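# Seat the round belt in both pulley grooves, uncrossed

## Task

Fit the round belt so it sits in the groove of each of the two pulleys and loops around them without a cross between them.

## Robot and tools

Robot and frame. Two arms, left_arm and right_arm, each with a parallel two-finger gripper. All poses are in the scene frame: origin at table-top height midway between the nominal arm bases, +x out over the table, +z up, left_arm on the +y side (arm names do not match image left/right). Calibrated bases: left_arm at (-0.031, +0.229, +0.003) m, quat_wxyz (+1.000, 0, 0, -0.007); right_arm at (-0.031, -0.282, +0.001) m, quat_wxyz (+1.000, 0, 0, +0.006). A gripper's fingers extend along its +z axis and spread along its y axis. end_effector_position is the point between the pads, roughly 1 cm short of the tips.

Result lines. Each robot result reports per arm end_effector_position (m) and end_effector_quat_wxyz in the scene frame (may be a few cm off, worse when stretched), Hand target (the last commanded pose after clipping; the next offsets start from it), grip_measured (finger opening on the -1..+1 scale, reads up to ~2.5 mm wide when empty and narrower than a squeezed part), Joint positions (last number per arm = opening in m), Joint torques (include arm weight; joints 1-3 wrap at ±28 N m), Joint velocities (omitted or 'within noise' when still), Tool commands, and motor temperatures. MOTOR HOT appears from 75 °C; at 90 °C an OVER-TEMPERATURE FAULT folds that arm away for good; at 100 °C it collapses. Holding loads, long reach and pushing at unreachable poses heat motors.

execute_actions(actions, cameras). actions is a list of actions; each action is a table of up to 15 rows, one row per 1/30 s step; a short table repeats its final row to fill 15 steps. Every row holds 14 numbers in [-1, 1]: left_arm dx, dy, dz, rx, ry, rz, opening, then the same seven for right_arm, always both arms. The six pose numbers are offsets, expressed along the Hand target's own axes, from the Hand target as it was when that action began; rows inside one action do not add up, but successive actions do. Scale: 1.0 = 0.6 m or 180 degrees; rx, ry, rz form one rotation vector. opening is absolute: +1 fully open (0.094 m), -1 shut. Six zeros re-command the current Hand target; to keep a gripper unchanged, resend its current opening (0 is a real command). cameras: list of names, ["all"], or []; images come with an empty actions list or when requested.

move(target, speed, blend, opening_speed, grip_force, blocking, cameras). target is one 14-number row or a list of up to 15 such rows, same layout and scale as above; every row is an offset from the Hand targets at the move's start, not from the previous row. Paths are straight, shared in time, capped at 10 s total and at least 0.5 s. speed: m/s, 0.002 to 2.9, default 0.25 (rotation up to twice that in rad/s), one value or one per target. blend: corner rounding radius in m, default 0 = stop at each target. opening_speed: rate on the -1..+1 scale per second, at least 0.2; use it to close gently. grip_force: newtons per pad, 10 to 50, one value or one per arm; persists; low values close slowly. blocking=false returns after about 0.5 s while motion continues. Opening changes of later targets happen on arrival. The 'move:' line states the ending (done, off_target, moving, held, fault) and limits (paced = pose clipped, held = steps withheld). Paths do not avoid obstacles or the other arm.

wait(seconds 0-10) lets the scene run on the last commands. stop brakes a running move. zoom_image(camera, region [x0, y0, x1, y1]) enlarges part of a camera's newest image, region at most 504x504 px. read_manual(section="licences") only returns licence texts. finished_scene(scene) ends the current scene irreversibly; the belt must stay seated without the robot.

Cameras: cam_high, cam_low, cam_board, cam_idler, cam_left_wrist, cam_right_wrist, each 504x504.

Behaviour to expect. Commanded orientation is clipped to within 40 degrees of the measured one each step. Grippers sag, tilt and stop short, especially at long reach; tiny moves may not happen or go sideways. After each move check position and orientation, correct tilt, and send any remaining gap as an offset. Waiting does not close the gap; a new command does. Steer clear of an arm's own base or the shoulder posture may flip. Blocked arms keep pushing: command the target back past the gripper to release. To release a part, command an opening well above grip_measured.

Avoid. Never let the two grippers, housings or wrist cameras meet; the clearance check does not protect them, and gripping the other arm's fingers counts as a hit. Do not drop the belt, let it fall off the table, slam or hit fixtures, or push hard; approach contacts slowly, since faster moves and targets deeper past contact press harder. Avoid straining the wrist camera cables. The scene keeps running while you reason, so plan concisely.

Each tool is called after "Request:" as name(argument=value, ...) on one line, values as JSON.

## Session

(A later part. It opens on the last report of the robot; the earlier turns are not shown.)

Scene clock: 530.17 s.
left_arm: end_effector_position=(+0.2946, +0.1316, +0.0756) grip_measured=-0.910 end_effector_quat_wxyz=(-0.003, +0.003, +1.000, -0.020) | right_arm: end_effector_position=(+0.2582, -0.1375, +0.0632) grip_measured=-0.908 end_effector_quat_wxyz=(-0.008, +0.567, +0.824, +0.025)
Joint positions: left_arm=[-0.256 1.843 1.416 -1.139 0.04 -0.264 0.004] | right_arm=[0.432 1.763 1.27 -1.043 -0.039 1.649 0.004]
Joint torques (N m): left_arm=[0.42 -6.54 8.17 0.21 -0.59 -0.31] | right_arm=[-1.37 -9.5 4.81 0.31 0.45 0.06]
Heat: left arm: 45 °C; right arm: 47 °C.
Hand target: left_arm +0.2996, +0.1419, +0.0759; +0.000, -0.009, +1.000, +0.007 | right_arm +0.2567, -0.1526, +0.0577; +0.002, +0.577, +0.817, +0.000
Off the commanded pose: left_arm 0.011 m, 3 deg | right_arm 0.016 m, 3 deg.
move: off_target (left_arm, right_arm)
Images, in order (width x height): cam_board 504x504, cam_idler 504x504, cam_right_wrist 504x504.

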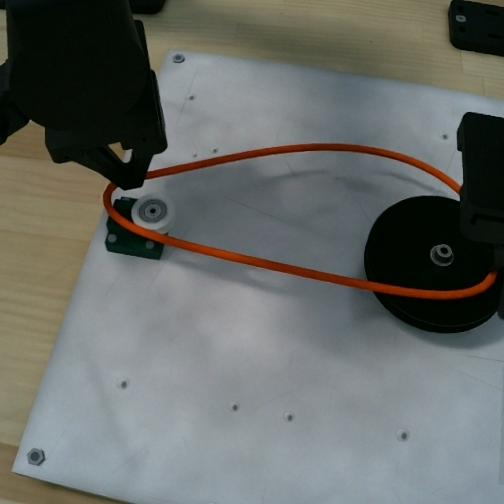

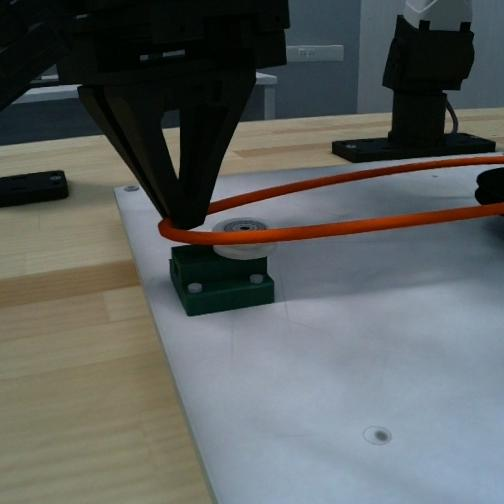

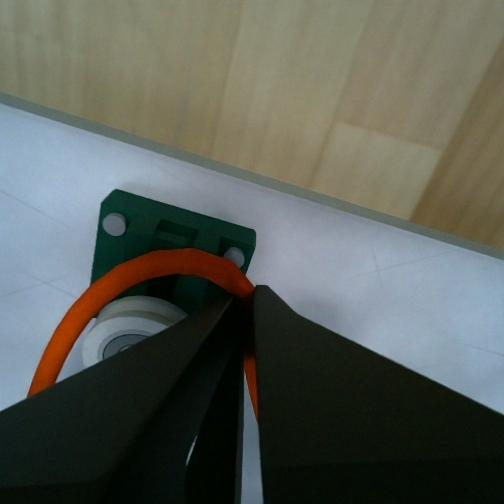

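Request:
move(target=[[0,0,0,0,0,0,-0.97,0.003,-0.0095,0.009,0,0,0,-0.97],[0,0,0,0,0,0,-0.97,0.025,-0.0015,0.009,0,0,0,-0.97]], cameras=["cam_board","cam_idler","cam_right_wrist"], speed=0.04)

Request:
zoom_image(camera="cam_idler", region=[120, 150, 340, 330])

Scene clock: 544.70 s.
left_arm: end_effector_position=(+0.2946, +0.1316, +0.0756) grip_measured=-0.910 end_effector_quat_wxyz=(-0.003, +0.003, +1.000, -0.020) | right_arm: end_effector_position=(+0.2525, -0.1323, +0.0544) grip_measured=-0.908 end_effector_quat_wxyz=(-0.004, +0.568, +0.823, +0.022)
Joint positions: left_arm=[-0.256 1.843 1.416 -1.139 0.04 -0.264 0.004] | right_arm=[0.46 1.763 1.234 -1.008 -0.027 1.681 0.004]
Joint torques (N m): left_arm=[0.36 -6.61 8.12 0.21 -0.59 -0.31] | right_arm=[0.4 -8.39 7.15 0.17 0.34 0.11]
Heat: left arm: 45 °C; right arm: 46 °C.
Hand target: left_arm +0.2996, +0.1419, +0.0759; +0.000, -0.009, +1.000, +0.007 | right_arm +0.2509, -0.1388, +0.0523; +0.002, +0.577, +0.817, +0.000
Off the commanded pose: left_arm 0.011 m, 3 deg | right_arm 0.007 m, 3 deg.
move: off_target (left_arm, right_arm)
Images, in order (width x height): cam_board 504x504, cam_idler 504x504, cam_right_wrist 504x504.

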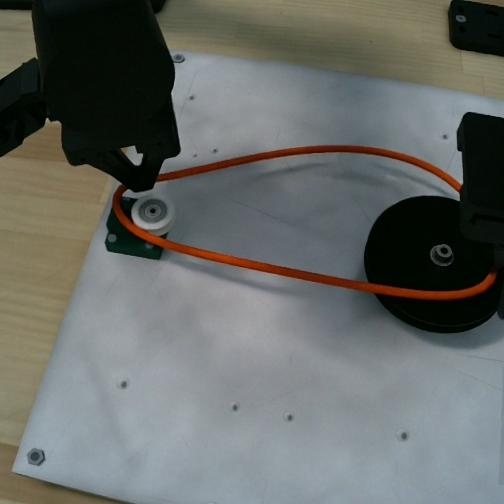

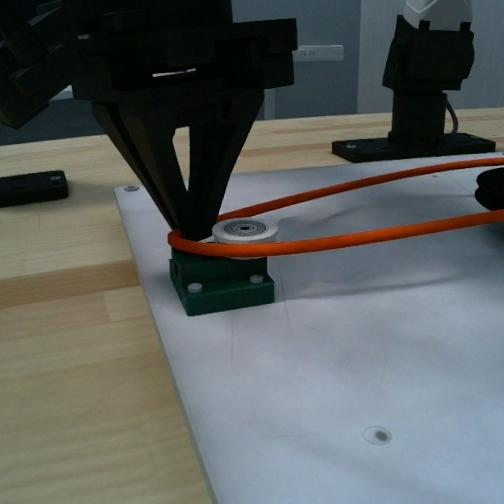

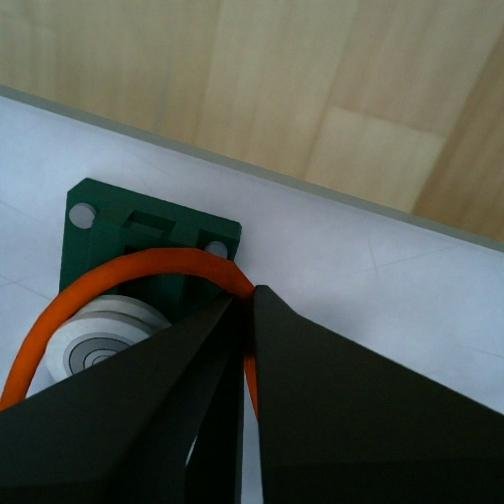

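Scaled by 2.291 from the camera's 504x504 image, which has a finer 720x720 frame.

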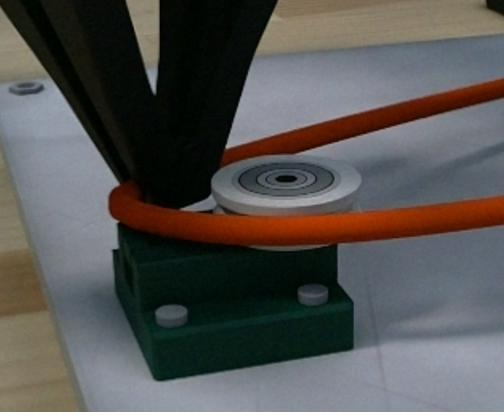

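Request:
move(target=[[0,0,0,0,0,0,-0.97,0,0,-0.013,0,0,0,-0.97],[0,0,0,0,0,0,-0.97,0.025,0.006,-0.013,0,0,0,-0.97]], cameras=["cam_board","cam_idler","cam_right_wrist"], speed=0.04)

Request:
zoom_image(camera="cam_idler", region=[120, 150, 340, 330])

Scene clock: 556.00 s.
left_arm: end_effector_position=(+0.2948, +0.1323, +0.0756) grip_measured=-0.910 end_effector_quat_wxyz=(-0.002, +0.003, +1.000, -0.018) | right_arm: end_effector_position=(+0.2521, -0.1202, +0.0573) grip_measured=-0.908 end_effector_quat_wxyz=(+0.001, +0.571, +0.821, +0.017)
Joint positions: left_arm=[-0.256 1.843 1.416 -1.139 0.036 -0.265 0.004] | right_arm=[0.502 1.782 1.27 -1.027 -0.013 1.728 0.004]
Joint torques (N m): left_arm=[0.38 -6.54 8.14 0.22 -0.57 -0.29] | right_arm=[0.66 -9.35 8.18 0.06 0.12 0.1]
Heat: left arm: 45 °C; right arm: 46 °C.
Hand target: left_arm +0.2996, +0.1419, +0.0759; +0.000, -0.009, +1.000, +0.007 | right_arm +0.2492, -0.1234, +0.0601; +0.002, +0.577, +0.817, +0.000
Off the commanded pose: left_arm 0.011 m, 3 deg | right_arm 0.005 m, 2 deg.
move: off_target (left_arm)
Images, in order (width x height): cam_board 504x504, cam_idler 504x504, cam_right_wrist 504x504.

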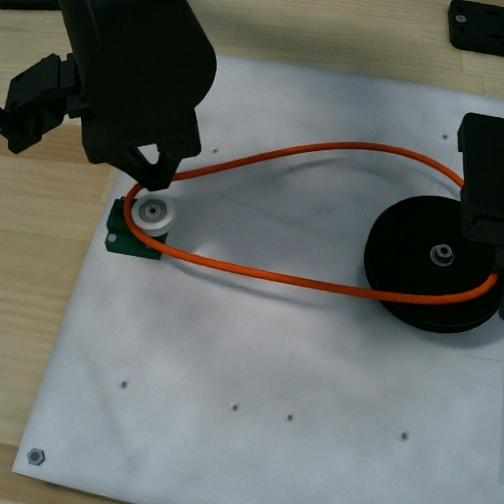

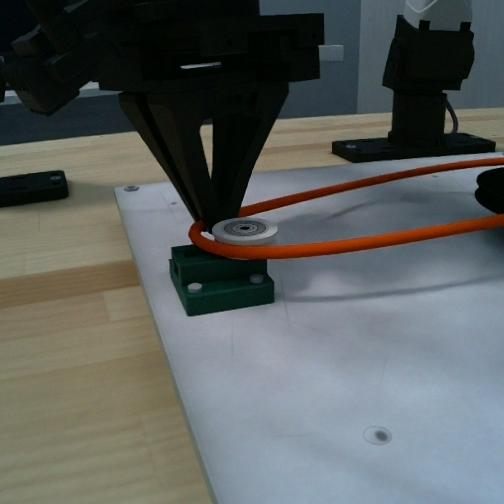

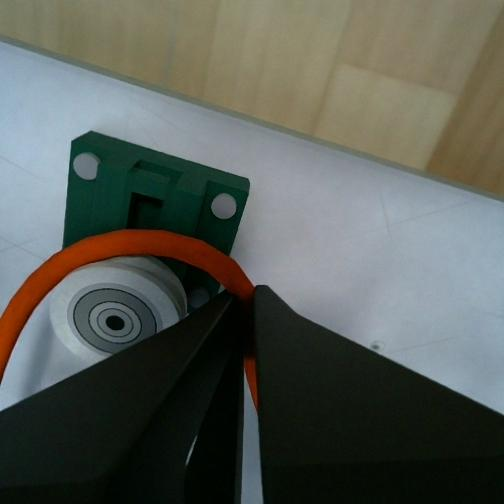

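Scaled by 2.291 from the camera's 504x504 image, which has a finer 720x720 frame.

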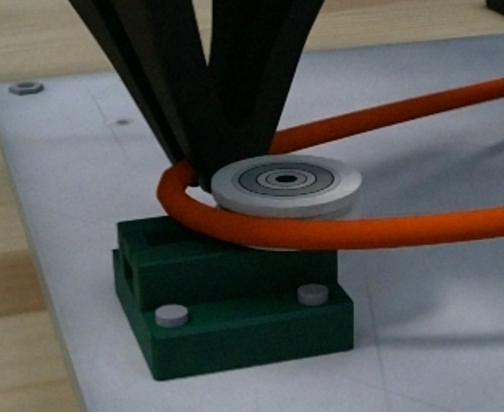

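Request:
move(target=[0,0.025,0,0,0,0,-0.97,0.004,-0.002,0,0,0,0,-0.97], cameras=["cam_board","cam_idler","cam_right_wrist","cam_left_wrist"], speed=0.04)

Request:
zoom_image(camera="cam_idler", region=[120, 150, 340, 330])

Scene clock: 564.93 s.
left_arm: end_effector_position=(+0.2970, +0.1402, +0.0756) grip_measured=-0.910 end_effector_quat_wxyz=(-0.002, +0.001, +1.000, -0.020) | right_arm: end_effector_position=(+0.2538, -0.1191, +0.0573) grip_measured=-0.908 end_effector_quat_wxyz=(+0.007, +0.571, +0.820, +0.019)
Joint positions: left_arm=[-0.229 1.843 1.416 -1.139 0.04 -0.242 0.004] | right_arm=[0.507 1.782 1.27 -1.019 -0.004 1.735 0.004]
Joint torques (N m): left_arm=[2.02 -7.72 6.56 0.24 -0.59 -0.1] | right_arm=[0.81 -9.61 7.95 -0.05 0.06 0.14]
Motor temperatures (°C): left_arm=[25 45 39 23 26 23 31] | right_arm=[24 45 34 25 26 22 26]
Heat: left arm: 45 °C; right arm: 45 °C.
Hand target: left_arm +0.2994, +0.1570, +0.0762; +0.000, -0.009, +1.000, +0.007 | right_arm +0.2472, -0.1215, +0.0601; +0.002, +0.577, +0.817, +0.000
Off the commanded pose: left_arm 0.017 m, 3 deg | right_arm 0.007 m, 2 deg.
move: off_target (left_arm)
Images, in order (width x height): cam_board 504x504, cam_idler 504x504, cam_left_wrist 504x504, cam_right_wrist 504x504.

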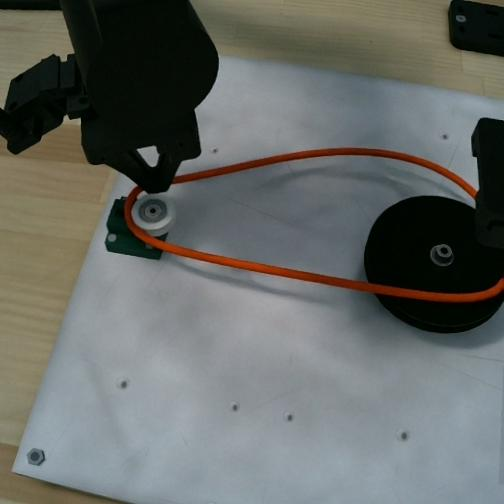

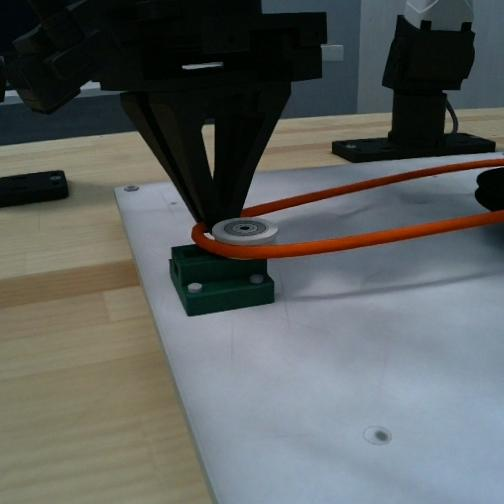

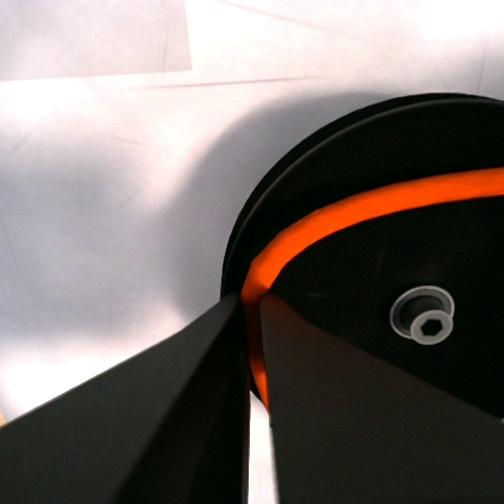

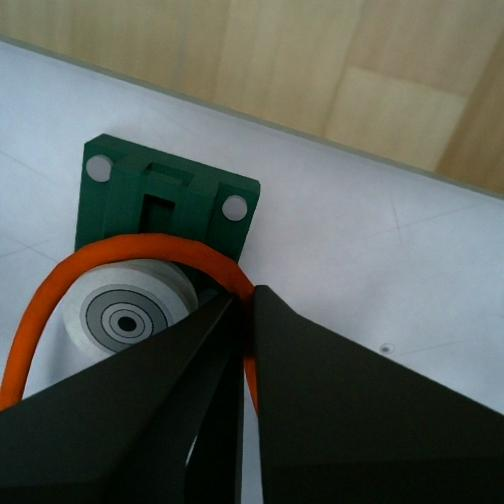

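Scaled by 2.291 from the camera's 504x504 image, which has a finer 720x720 frame.

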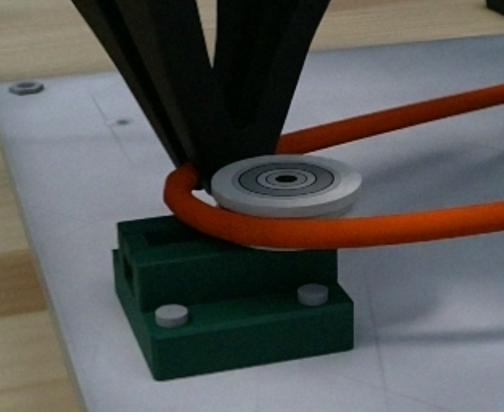

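Request:
move(target=[0.006,0.025,-0.01,0,0,0,-0.97,0,-0.006,0,0,0,0,-0.97], cameras=["cam_board","cam_idler","cam_right_wrist","cam_left_wrist"], speed=0.04)

Request:
zoom_image(camera="cam_idler", region=[120, 150, 340, 330])

Scene clock: 572.33 s.
left_arm: end_effector_position=(+0.2990, +0.1480, +0.0758) grip_measured=-0.910 end_effector_quat_wxyz=(-0.004, +0.005, +1.000, -0.030) | right_arm: end_effector_position=(+0.2584, -0.1178, +0.0576) grip_measured=-0.908 end_effector_quat_wxyz=(+0.014, +0.572, +0.820, +0.026)
Joint positions: left_arm=[-0.195 1.843 1.416 -1.139 0.061 -0.201 0.004] | right_arm=[0.507 1.782 1.27 -1 0.003 1.736 0.004]
Joint torques (N m): left_arm=[2.55 -9.89 5.45 0.08 -0.79 -0.11] | right_arm=[1.13 -10.78 6.64 -0.15 0.04 0.11]
Heat: left arm: 46 °C; right arm: 44 °C.
Hand target: left_arm +0.2955, +0.1718, +0.0824; +0.000, -0.009, +1.000, +0.007 | right_arm +0.2438, -0.1227, +0.0601; +0.002, +0.577, +0.817, +0.000
Off the commanded pose: left_arm 0.025 m, 5 deg | right_arm 0.016 m, 3 deg.
move: off_target (left_arm, right_arm)
Images, in order (width x height): cam_board 504x504, cam_idler 504x504, cam_left_wrist 504x504, cam_right_wrist 504x504.

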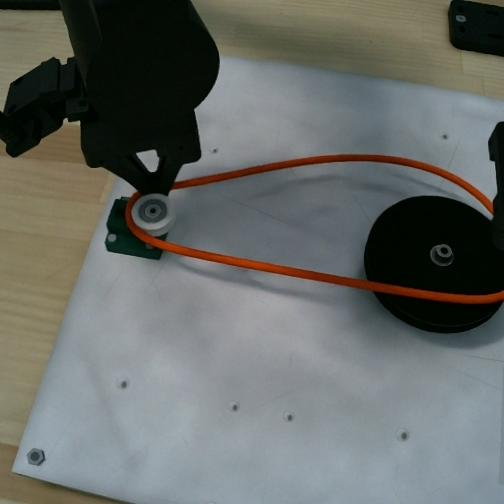

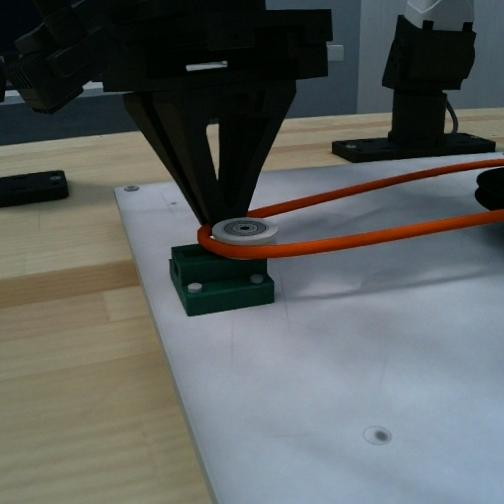

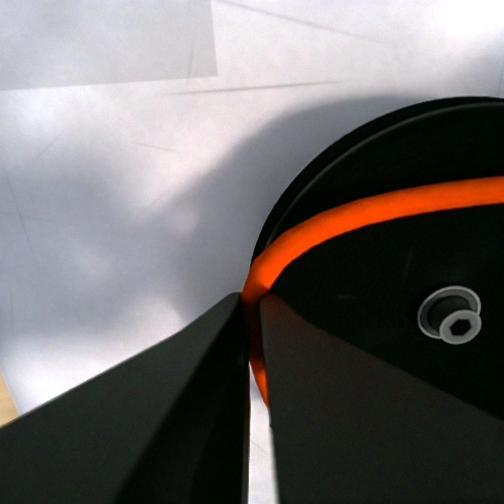

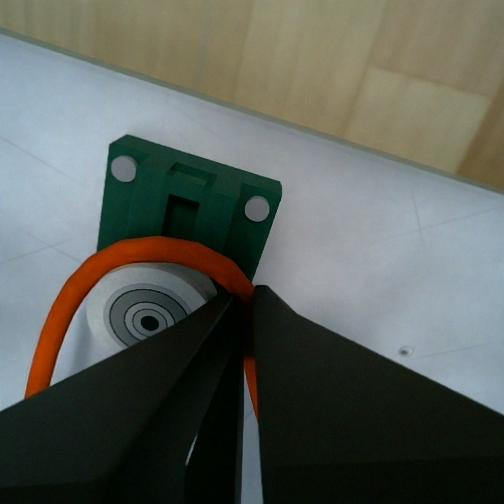

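Scaled by 2.291 from the camera's 504x504 image, which has a finer 720x720 frame.

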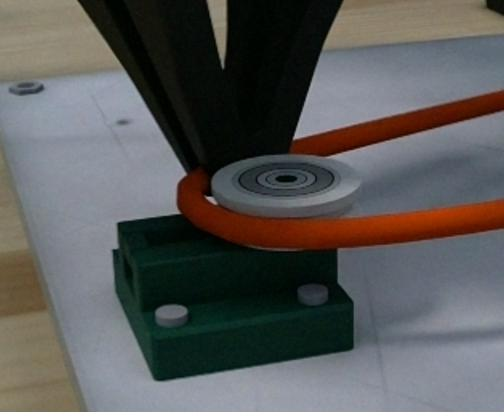

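Request:
move(target=[[0.004,0.022,0.0,0,0,0,-0.97,0.01,-0.006,0,0,0,0,-0.97]], cameras=["cam_board","cam_idler","cam_low","cam_left_wrist"], speed=0.04)

Request:
zoom_image(camera="cam_low", region=[320, 230, 480, 330])

Scene clock: 582.13 s.
left_arm: end_effector_position=(+0.2942, +0.1522, +0.0739) grip_measured=-0.910 end_effector_quat_wxyz=(-0.012, +0.010, +0.999, -0.047) | right_arm: end_effector_position=(+0.2586, -0.1169, +0.0576) grip_measured=-0.908 end_effector_quat_wxyz=(+0.024, +0.574, +0.818, +0.023)
Joint positions: left_arm=[-0.167 1.834 1.395 -1.139 0.097 -0.162 0.004] | right_arm=[0.521 1.782 1.27 -0.997 0.026 1.755 0.004]
Joint torques (N m): left_arm=[3.44 -10.59 5.45 0.08 -1.12 -0.13] | right_arm=[1.46 -11.63 5.72 -0.19 -0.25 0.19]
Motor temperatures (°C): left_arm=[25 50 38 23 26 23 31] | right_arm=[24 44 34 25 26 22 26]
Heat: left arm: 50 °C; right arm: 44 °C.
Hand target: left_arm +0.2928, +0.1850, +0.0826; +0.000, -0.009, +1.000, +0.007 | right_arm +0.2385, -0.1183, +0.0601; +0.002, +0.577, +0.817, +0.000
Off the commanded pose: left_arm 0.034 m, 7 deg | right_arm 0.020 m, 4 deg.
move: off_target (left_arm, right_arm)
Images, in order (width x height): cam_low 504x504, cam_board 504x504, cam_idler 504x504, cam_left_wrist 504x504.

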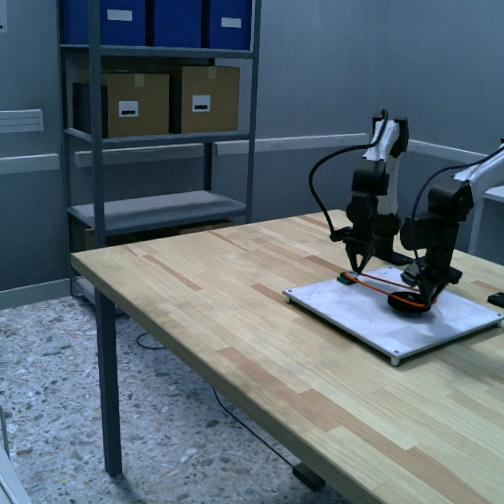

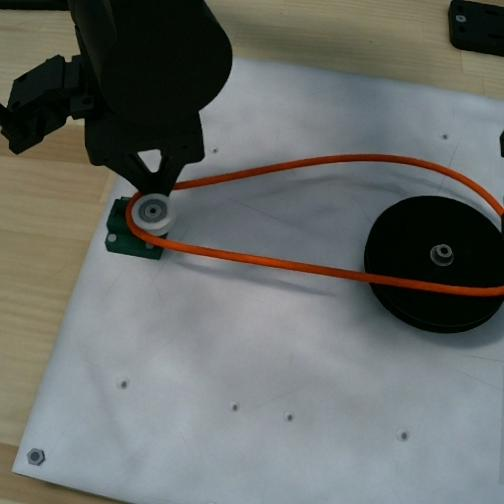

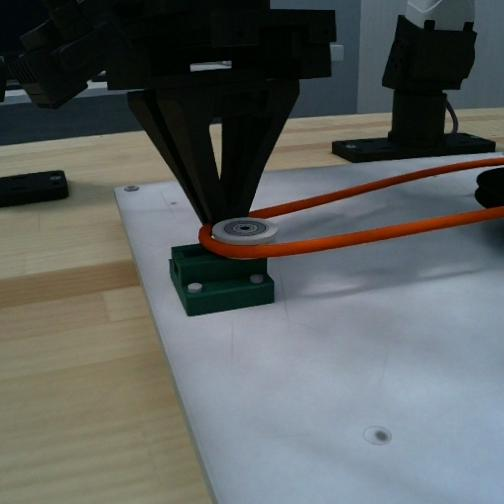

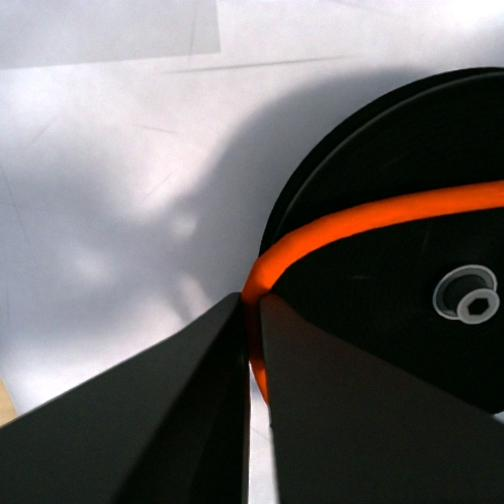

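Scaled by 3.150 from the camera's 504x504 image, which has a finer 720x720 frame.

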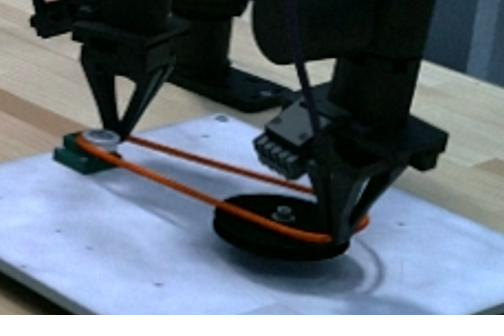

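Request:
zoom_image(camera="cam_idler", region=[404, 130, 504, 230])

Request:
zoom_image(camera="cam_low", region=[380, 270, 450, 330])

Request:
zoom_image(camera="cam_board", region=[350, 180, 504, 340])

Scaled by 5.040 from the camera's 504x504 image, which has a finer 720x720 frame.

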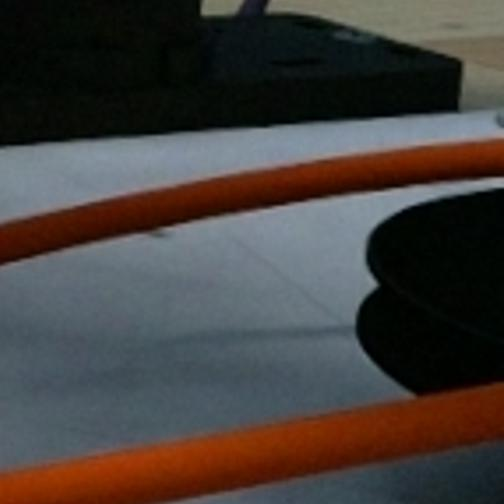

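Scaled by 7.200 from the camera's 504x504 image, which has a finer 720x720 frame.

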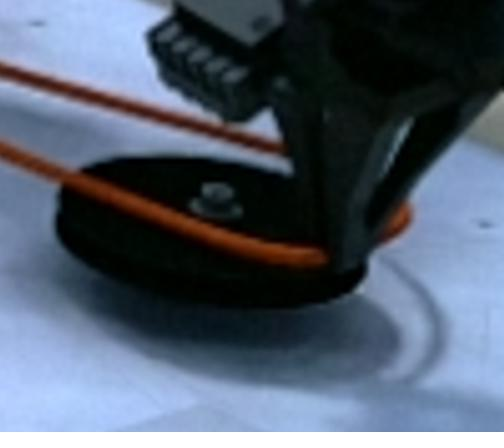

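Scaled by 3.150 from the camera's 504x504 image, which has a finer 720x720 frame.

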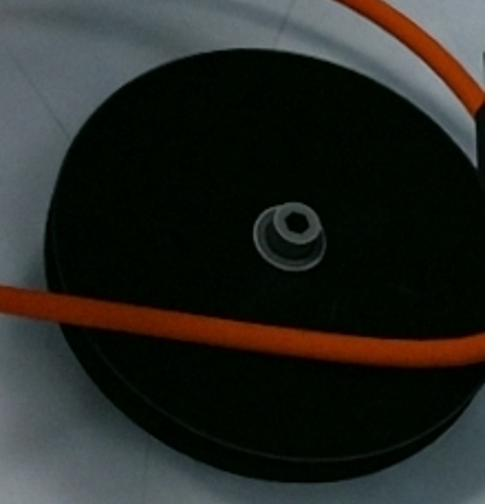

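Request:
move(target=[[0.055,0,0.0,0,0,-0.139,-0.97,0,0,0,0,0,0,-0.97]], cameras=["cam_board","cam_idler","cam_low","cam_left_wrist"], speed=0.05)

Request:
zoom_image(camera="cam_low", region=[380, 270, 450, 330])

Scene clock: 615.87 s.
left_arm: end_effector_position=(+0.2669, +0.1482, +0.0783) grip_measured=-0.910 end_effector_quat_wxyz=(-0.016, -0.196, +0.978, -0.067) | right_arm: end_effector_position=(+0.2589, -0.1174, +0.0577) grip_measured=-0.908 end_effector_quat_wxyz=(+0.026, +0.574, +0.818, +0.022)
Joint positions: left_arm=[-0.173 1.709 1.257 -1.099 0.137 -0.585 0.004] | right_arm=[0.521 1.782 1.27 -0.997 0.029 1.756 0.004]
Joint torques (N m): left_arm=[2.24 -9.42 5.22 -0.05 -1.46 -0.42] | right_arm=[1.36 -11.4 5.65 -0.15 -0.23 0.14]
Heat: left arm: 51 °C; right arm: 46 °C.
Hand target: left_arm +0.2598, +0.1844, +0.0825; +0.001, -0.225, +0.974, +0.007 | right_arm +0.2385, -0.1183, +0.0601; +0.002, +0.577, +0.817, +0.000
Off the commanded pose: left_arm 0.037 m, 9 deg | right_arm 0.021 m, 4 deg.
move: off_target (left_arm, right_arm)
Images, in order (width x height): cam_low 504x504, cam_board 504x504, cam_idler 504x504, cam_left_wrist 504x504.

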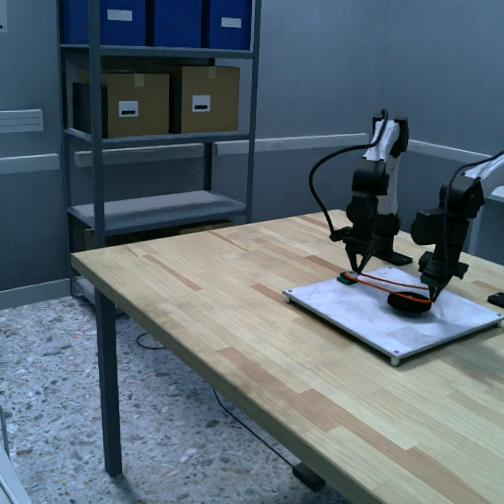

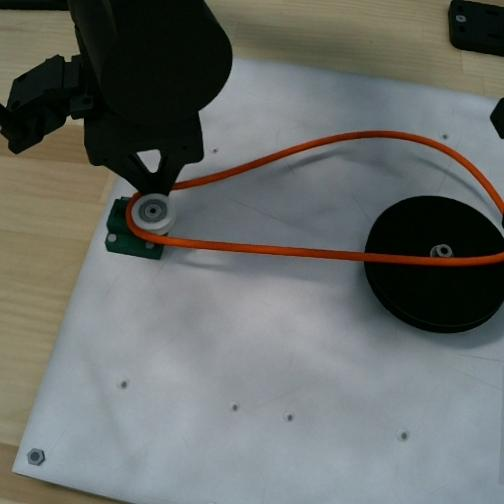

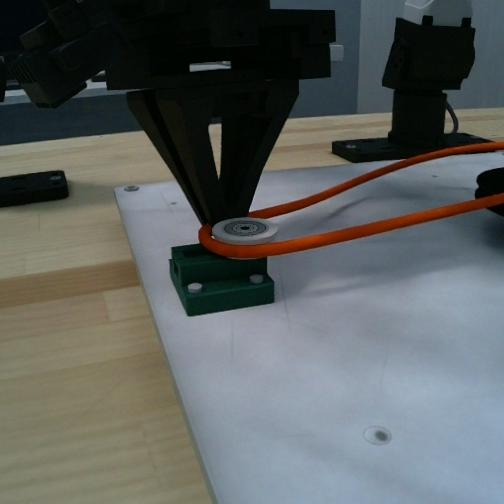

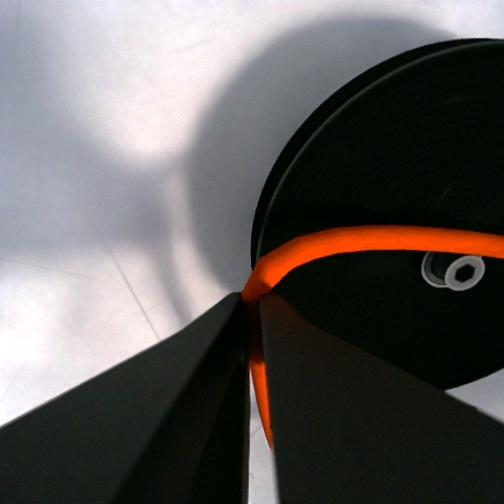

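Scaled by 7.200 from the camera's 504x504 image, which has a finer 720x720 frame.

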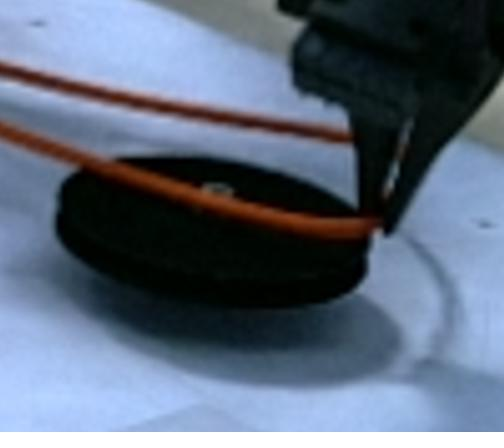

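Request:
move(target=[[0.013,-0.027,0.0,0,0,0,-0.97,0,0,0,0,0,0,-0.97],[0.013,-0.027,0.0,0,0,0,-0.84,0,0,0,0,0,0,-0.97]], cameras=["cam_board","cam_low","cam_left_wrist"], speed=0.05, opening_speed=0.3)

Request:
zoom_image(camera="cam_low", region=[380, 270, 450, 330])

Scene clock: 632.67 s.
left_arm: end_effector_position=(+0.2651, +0.1442, +0.0772) grip_measured=-0.839 end_effector_quat_wxyz=(-0.008, -0.207, +0.977, -0.041) | right_arm: end_effector_position=(+0.2585, -0.1167, +0.0577) grip_measured=-0.908 end_effector_quat_wxyz=(+0.026, +0.574, +0.818, +0.022)
Joint positions: left_arm=[-0.219 1.709 1.257 -1.099 0.081 -0.652 0.008] | right_arm=[0.523 1.782 1.27 -0.997 0.029 1.757 0.004]
Joint torques (N m): left_arm=[0.96 -8.35 6.26 -0.05 -0.97 -0.37] | right_arm=[1.13 -11.52 5.57 -0.11 -0.25 0.13]
Heat: left arm: 54 °C; right arm: 47 °C.
Hand target: left_arm +0.2599, +0.1664, +0.0823; +0.001, -0.225, +0.974, +0.007 | right_arm +0.2384, -0.1183, +0.0601; +0.002, +0.577, +0.817, +0.000
Off the commanded pose: left_arm 0.023 m, 6 deg | right_arm 0.020 m, 4 deg.
move: off_target (left_arm, right_arm); target 2's new opening was sent with left_arm's hand 0.026 m and 7 deg from that target
Images, in order (width x height): cam_low 504x504, cam_board 504x504, cam_left_wrist 504x504.

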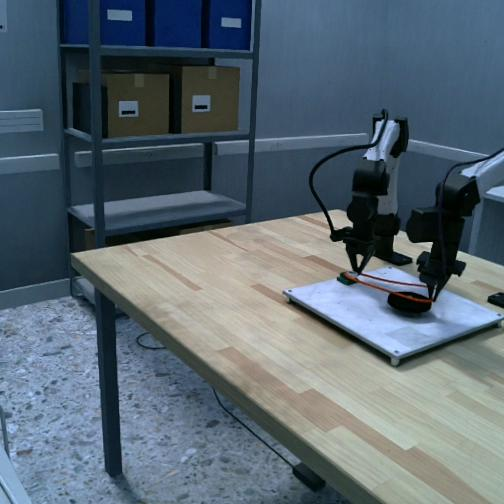

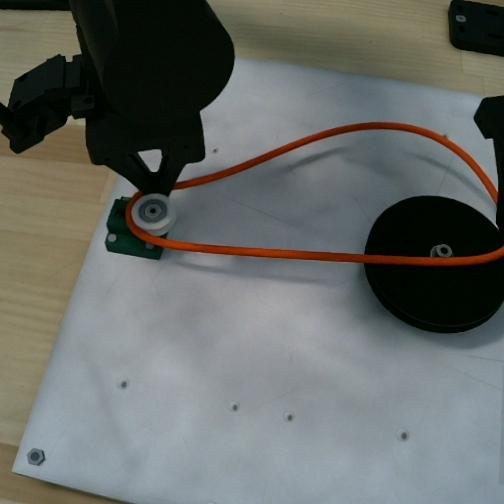

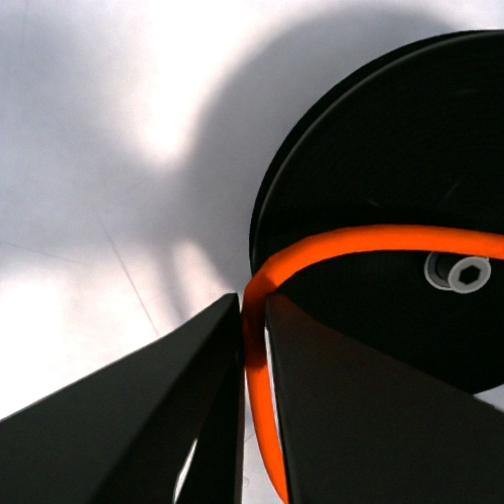

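Scaled by 7.200 from the camera's 504x504 image, which has a finer 720x720 frame.

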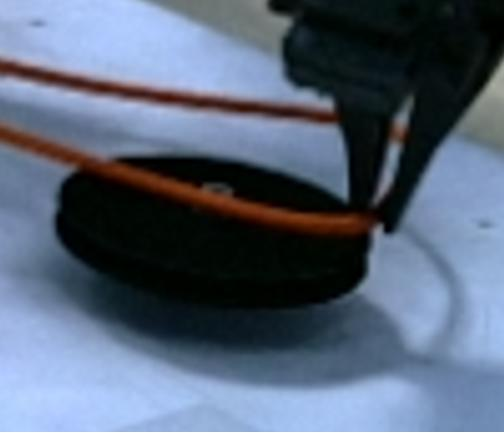

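Request:
move(target=[[-0.061,0.0,0.0,0,0,0.139,-0.84,0,0,0,0,0,0,-0.97]], cameras=["cam_board","cam_idler","cam_left_wrist"], speed=0.05)

Request:
zoom_image(camera="cam_low", region=[380, 270, 450, 330])

Scene clock: 644.97 s.
left_arm: end_effector_position=(+0.2911, +0.1545, +0.0824) grip_measured=-0.839 end_effector_quat_wxyz=(+0.006, +0.008, +0.999, -0.043) | right_arm: end_effector_position=(+0.2585, -0.1167, +0.0577) grip_measured=-0.908 end_effector_quat_wxyz=(+0.026, +0.574, +0.818, +0.022)
Joint positions: left_arm=[-0.169 1.783 1.365 -1.126 0.083 -0.17 0.008] | right_arm=[0.523 1.782 1.27 -0.997 0.029 1.757 0.004]
Joint torques (N m): left_arm=[3.04 -6.38 8.17 0.03 -0.98 -0.09] | right_arm=[1.47 -11.58 5.7 -0.09 -0.26 0.16]
Heat: left arm: 53 °C; right arm: 47 °C.
Hand target: left_arm +0.2928, +0.1825, +0.0825; +0.000, -0.009, +1.000, +0.007 | right_arm +0.2384, -0.1183, +0.0601; +0.002, +0.577, +0.817, +0.000
Off the commanded pose: left_arm 0.028 m, 6 deg | right_arm 0.020 m, 4 deg.
move: off_target (left_arm, right_arm)
Images, in order (width x height): cam_board 504x504, cam_idler 504x504, cam_left_wrist 504x504.

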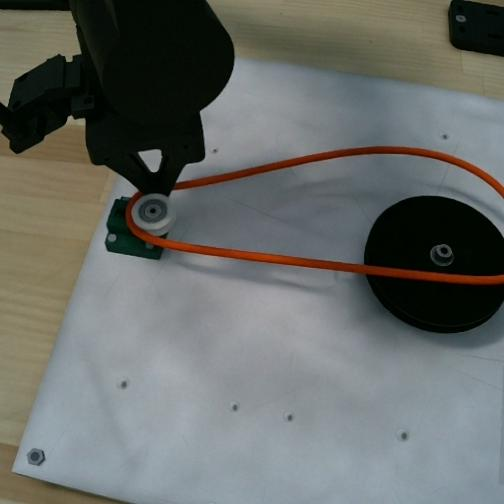

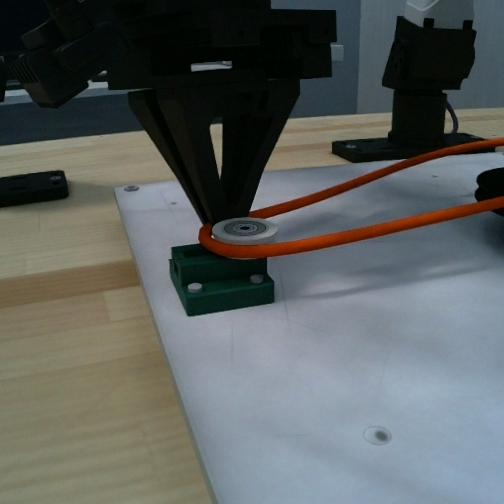

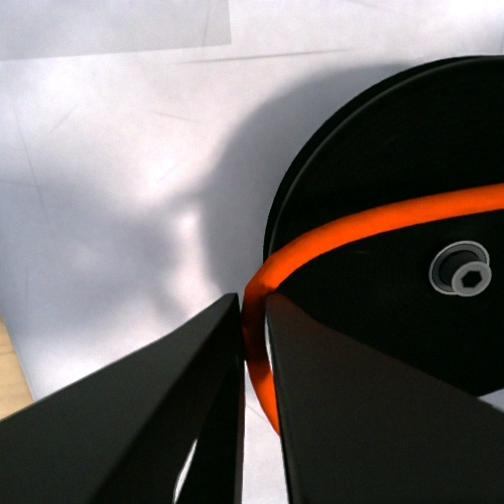

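This scene's latest camera images include none from cam_low. They are from: cam_board, cam_idler, cam_left_wrist. cam_low's image comes with the result of a call that names it in "cameras".

Request:
move(target=[[0,0.0,0.0,0,0,0,-0.84,0,0,0,0,0,0,-0.85],[0,0.015,0.0,0,0,0,-0.84,0,0,0,0,0,0,-0.85]], cameras=["cam_board","cam_idler","cam_left_wrist","cam_right_wrist","cam_low"], speed=0.05)

Request:
zoom_image(camera="cam_low", region=[380, 270, 450, 330])

Request:
zoom_image(camera="cam_idler", region=[120, 150, 340, 330])

Scene clock: 663.10 s.
left_arm: end_effector_position=(+0.2916, +0.1576, +0.0827) grip_measured=-0.839 end_effector_quat_wxyz=(+0.005, +0.011, +0.998, -0.054) | right_arm: end_effector_position=(+0.2583, -0.1173, +0.0576) grip_measured=-0.849 end_effector_quat_wxyz=(+0.027, +0.574, +0.818, +0.021)
Joint positions: left_arm=[-0.148 1.783 1.365 -1.128 0.105 -0.143 0.008] | right_arm=[0.523 1.782 1.27 -0.999 0.032 1.758 0.007]
Joint torques (N m): left_arm=[3.52 -6.79 7.71 0.04 -1.18 -0.09] | right_arm=[1.35 -11.59 5.55 -0.16 -0.23 0.13]
Heat: left arm: 49 °C; right arm: 47 °C.
Hand target: left_arm +0.2926, +0.1914, +0.0827; +0.000, -0.009, +1.000, +0.007 | right_arm +0.2385, -0.1183, +0.0601; +0.002, +0.577, +0.817, +0.000
Off the commanded pose: left_arm 0.034 m, 7 deg | right_arm 0.020 m, 4 deg.
move: off_target (left_arm, right_arm)
Images, in order (width x height): cam_low 504x504, cam_board 504x504, cam_idler 504x504, cam_left_wrist 504x504, cam_right_wrist 504x504.

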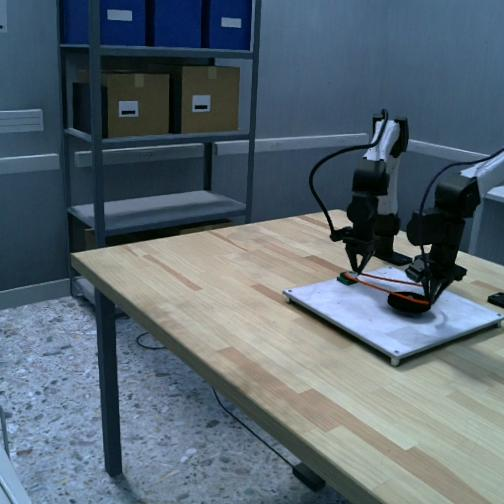

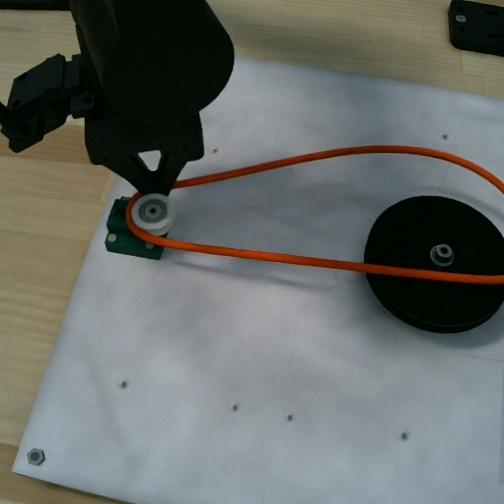

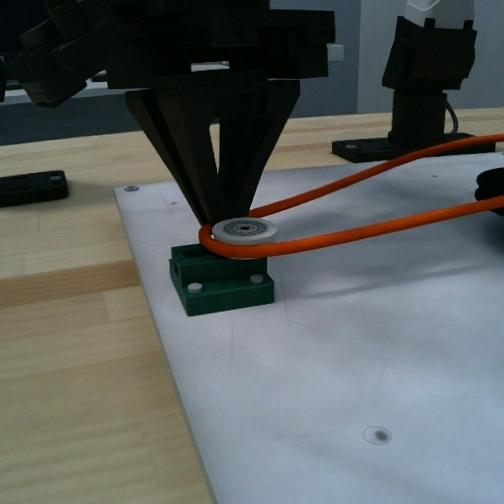

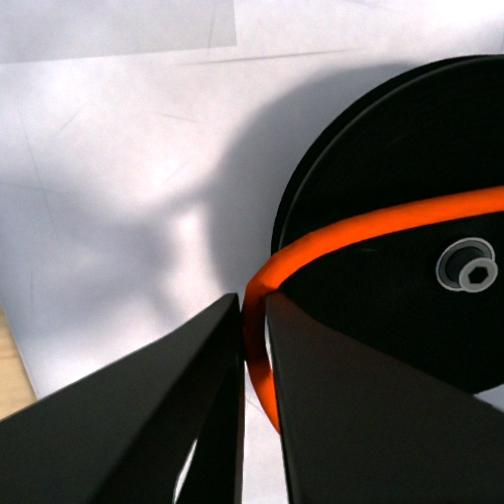

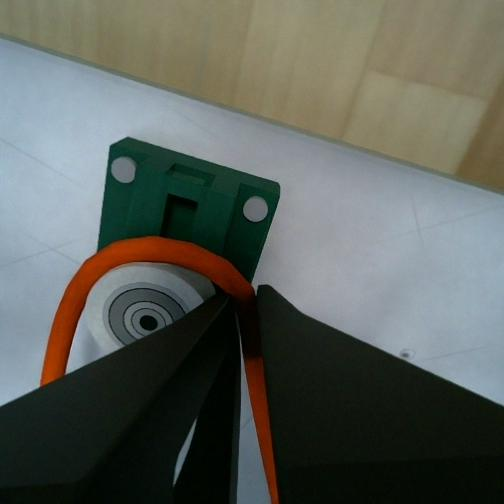

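Scaled by 7.200 from the camera's 504x504 image, which has a finer 720x720 frame.

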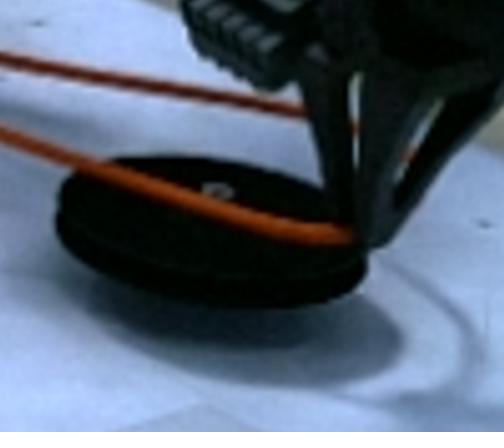

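Scaled by 2.291 from the camera's 504x504 image, which has a finer 720x720 frame.

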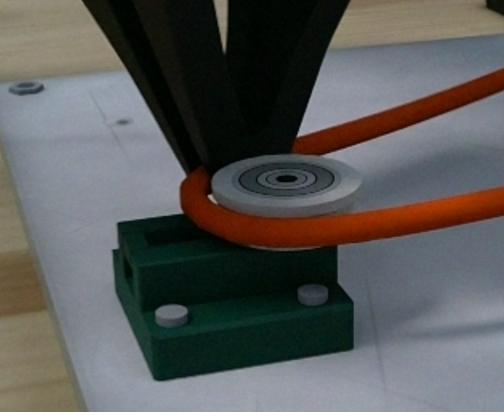

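Request:
move(target=[[0,0.0,0.0,-0.04,0,0,-0.97,0,0,0,0,0,0,-0.85],[0,0.008,0.041,-0.04,0,0,-0.97,0,0,0,0,0,0,-0.85]], cameras=["cam_board","cam_idler","cam_left_wrist","cam_low"], speed=0.05)

Request:
zoom_image(camera="cam_low", region=[380, 270, 450, 330])

Request:
zoom_image(camera="cam_idler", region=[120, 150, 340, 330])

Scene clock: 681.70 s.
left_arm: end_effector_position=(+0.2910, +0.1572, +0.0680) grip_measured=-0.914 end_effector_quat_wxyz=(+0.002, +0.015, +1.000, -0.008) | right_arm: end_effector_position=(+0.2583, -0.1174, +0.0576) grip_measured=-0.849 end_effector_quat_wxyz=(+0.027, +0.574, +0.818, +0.020)
Joint positions: left_arm=[-0.197 1.809 1.343 -1.096 0.016 -0.182 0.004] | right_arm=[0.523 1.782 1.27 -1 0.032 1.758 0.007]
Joint torques (N m): left_arm=[3.32 -6.16 4.67 0.31 -1.54 -0.22] | right_arm=[1.13 -11.56 5.68 -0.18 -0.25 0.12]
Heat: left arm: 47 °C; right arm: 48 °C.
Hand target: left_arm +0.2925, +0.1966, +0.0582; -0.001, -0.009, +0.998, +0.070 | right_arm +0.2384, -0.1183, +0.0601; +0.002, +0.577, +0.817, +0.000
Off the commanded pose: left_arm 0.041 m, 9 deg | right_arm 0.020 m, 4 deg.
move: off_target (left_arm, right_arm)
Images, in order (width x height): cam_low 504x504, cam_board 504x504, cam_idler 504x504, cam_left_wrist 504x504.

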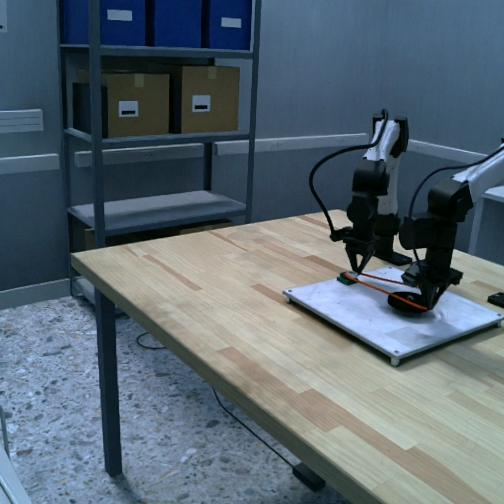

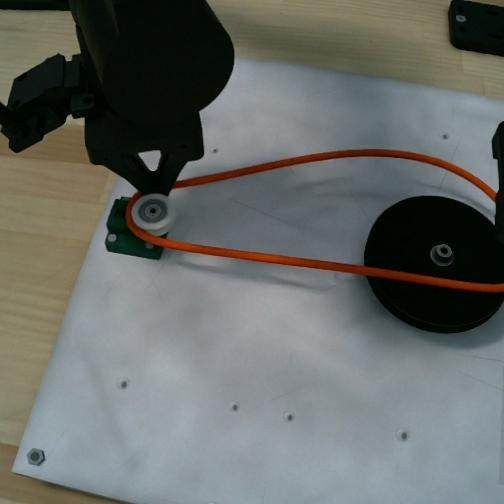

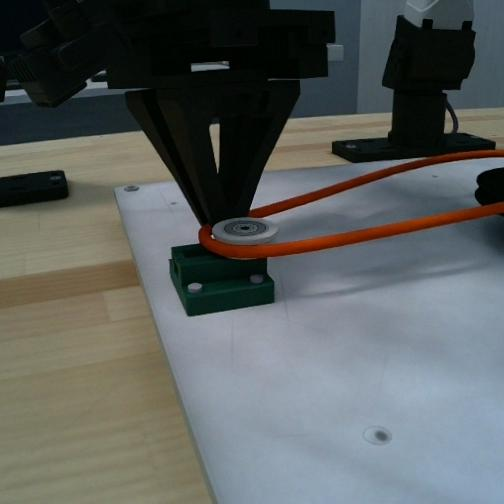

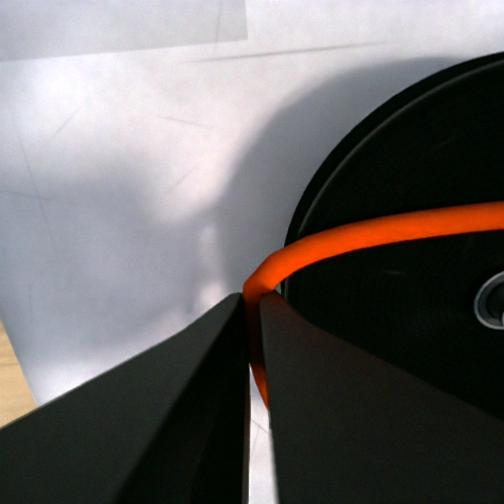

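Scaled by 7.200 from the camera's 504x504 image, which has a finer 720x720 frame.

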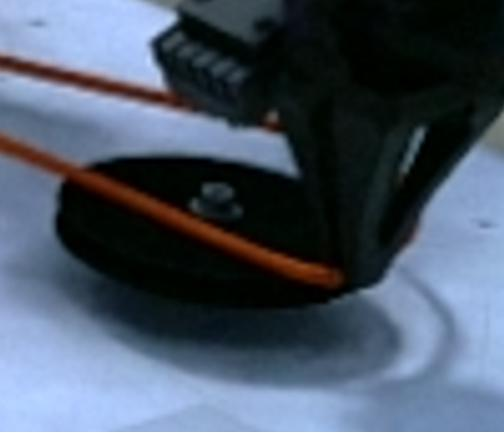

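Scaled by 2.291 from the camera's 504x504 image, which has a finer 720x720 frame.

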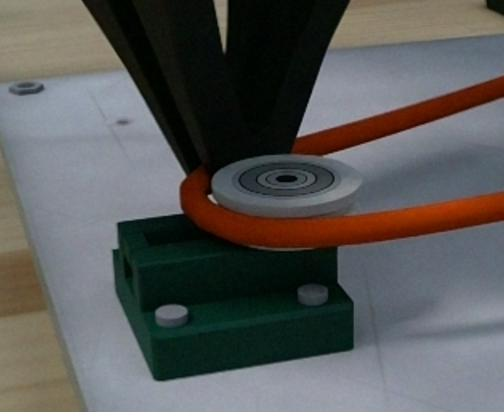

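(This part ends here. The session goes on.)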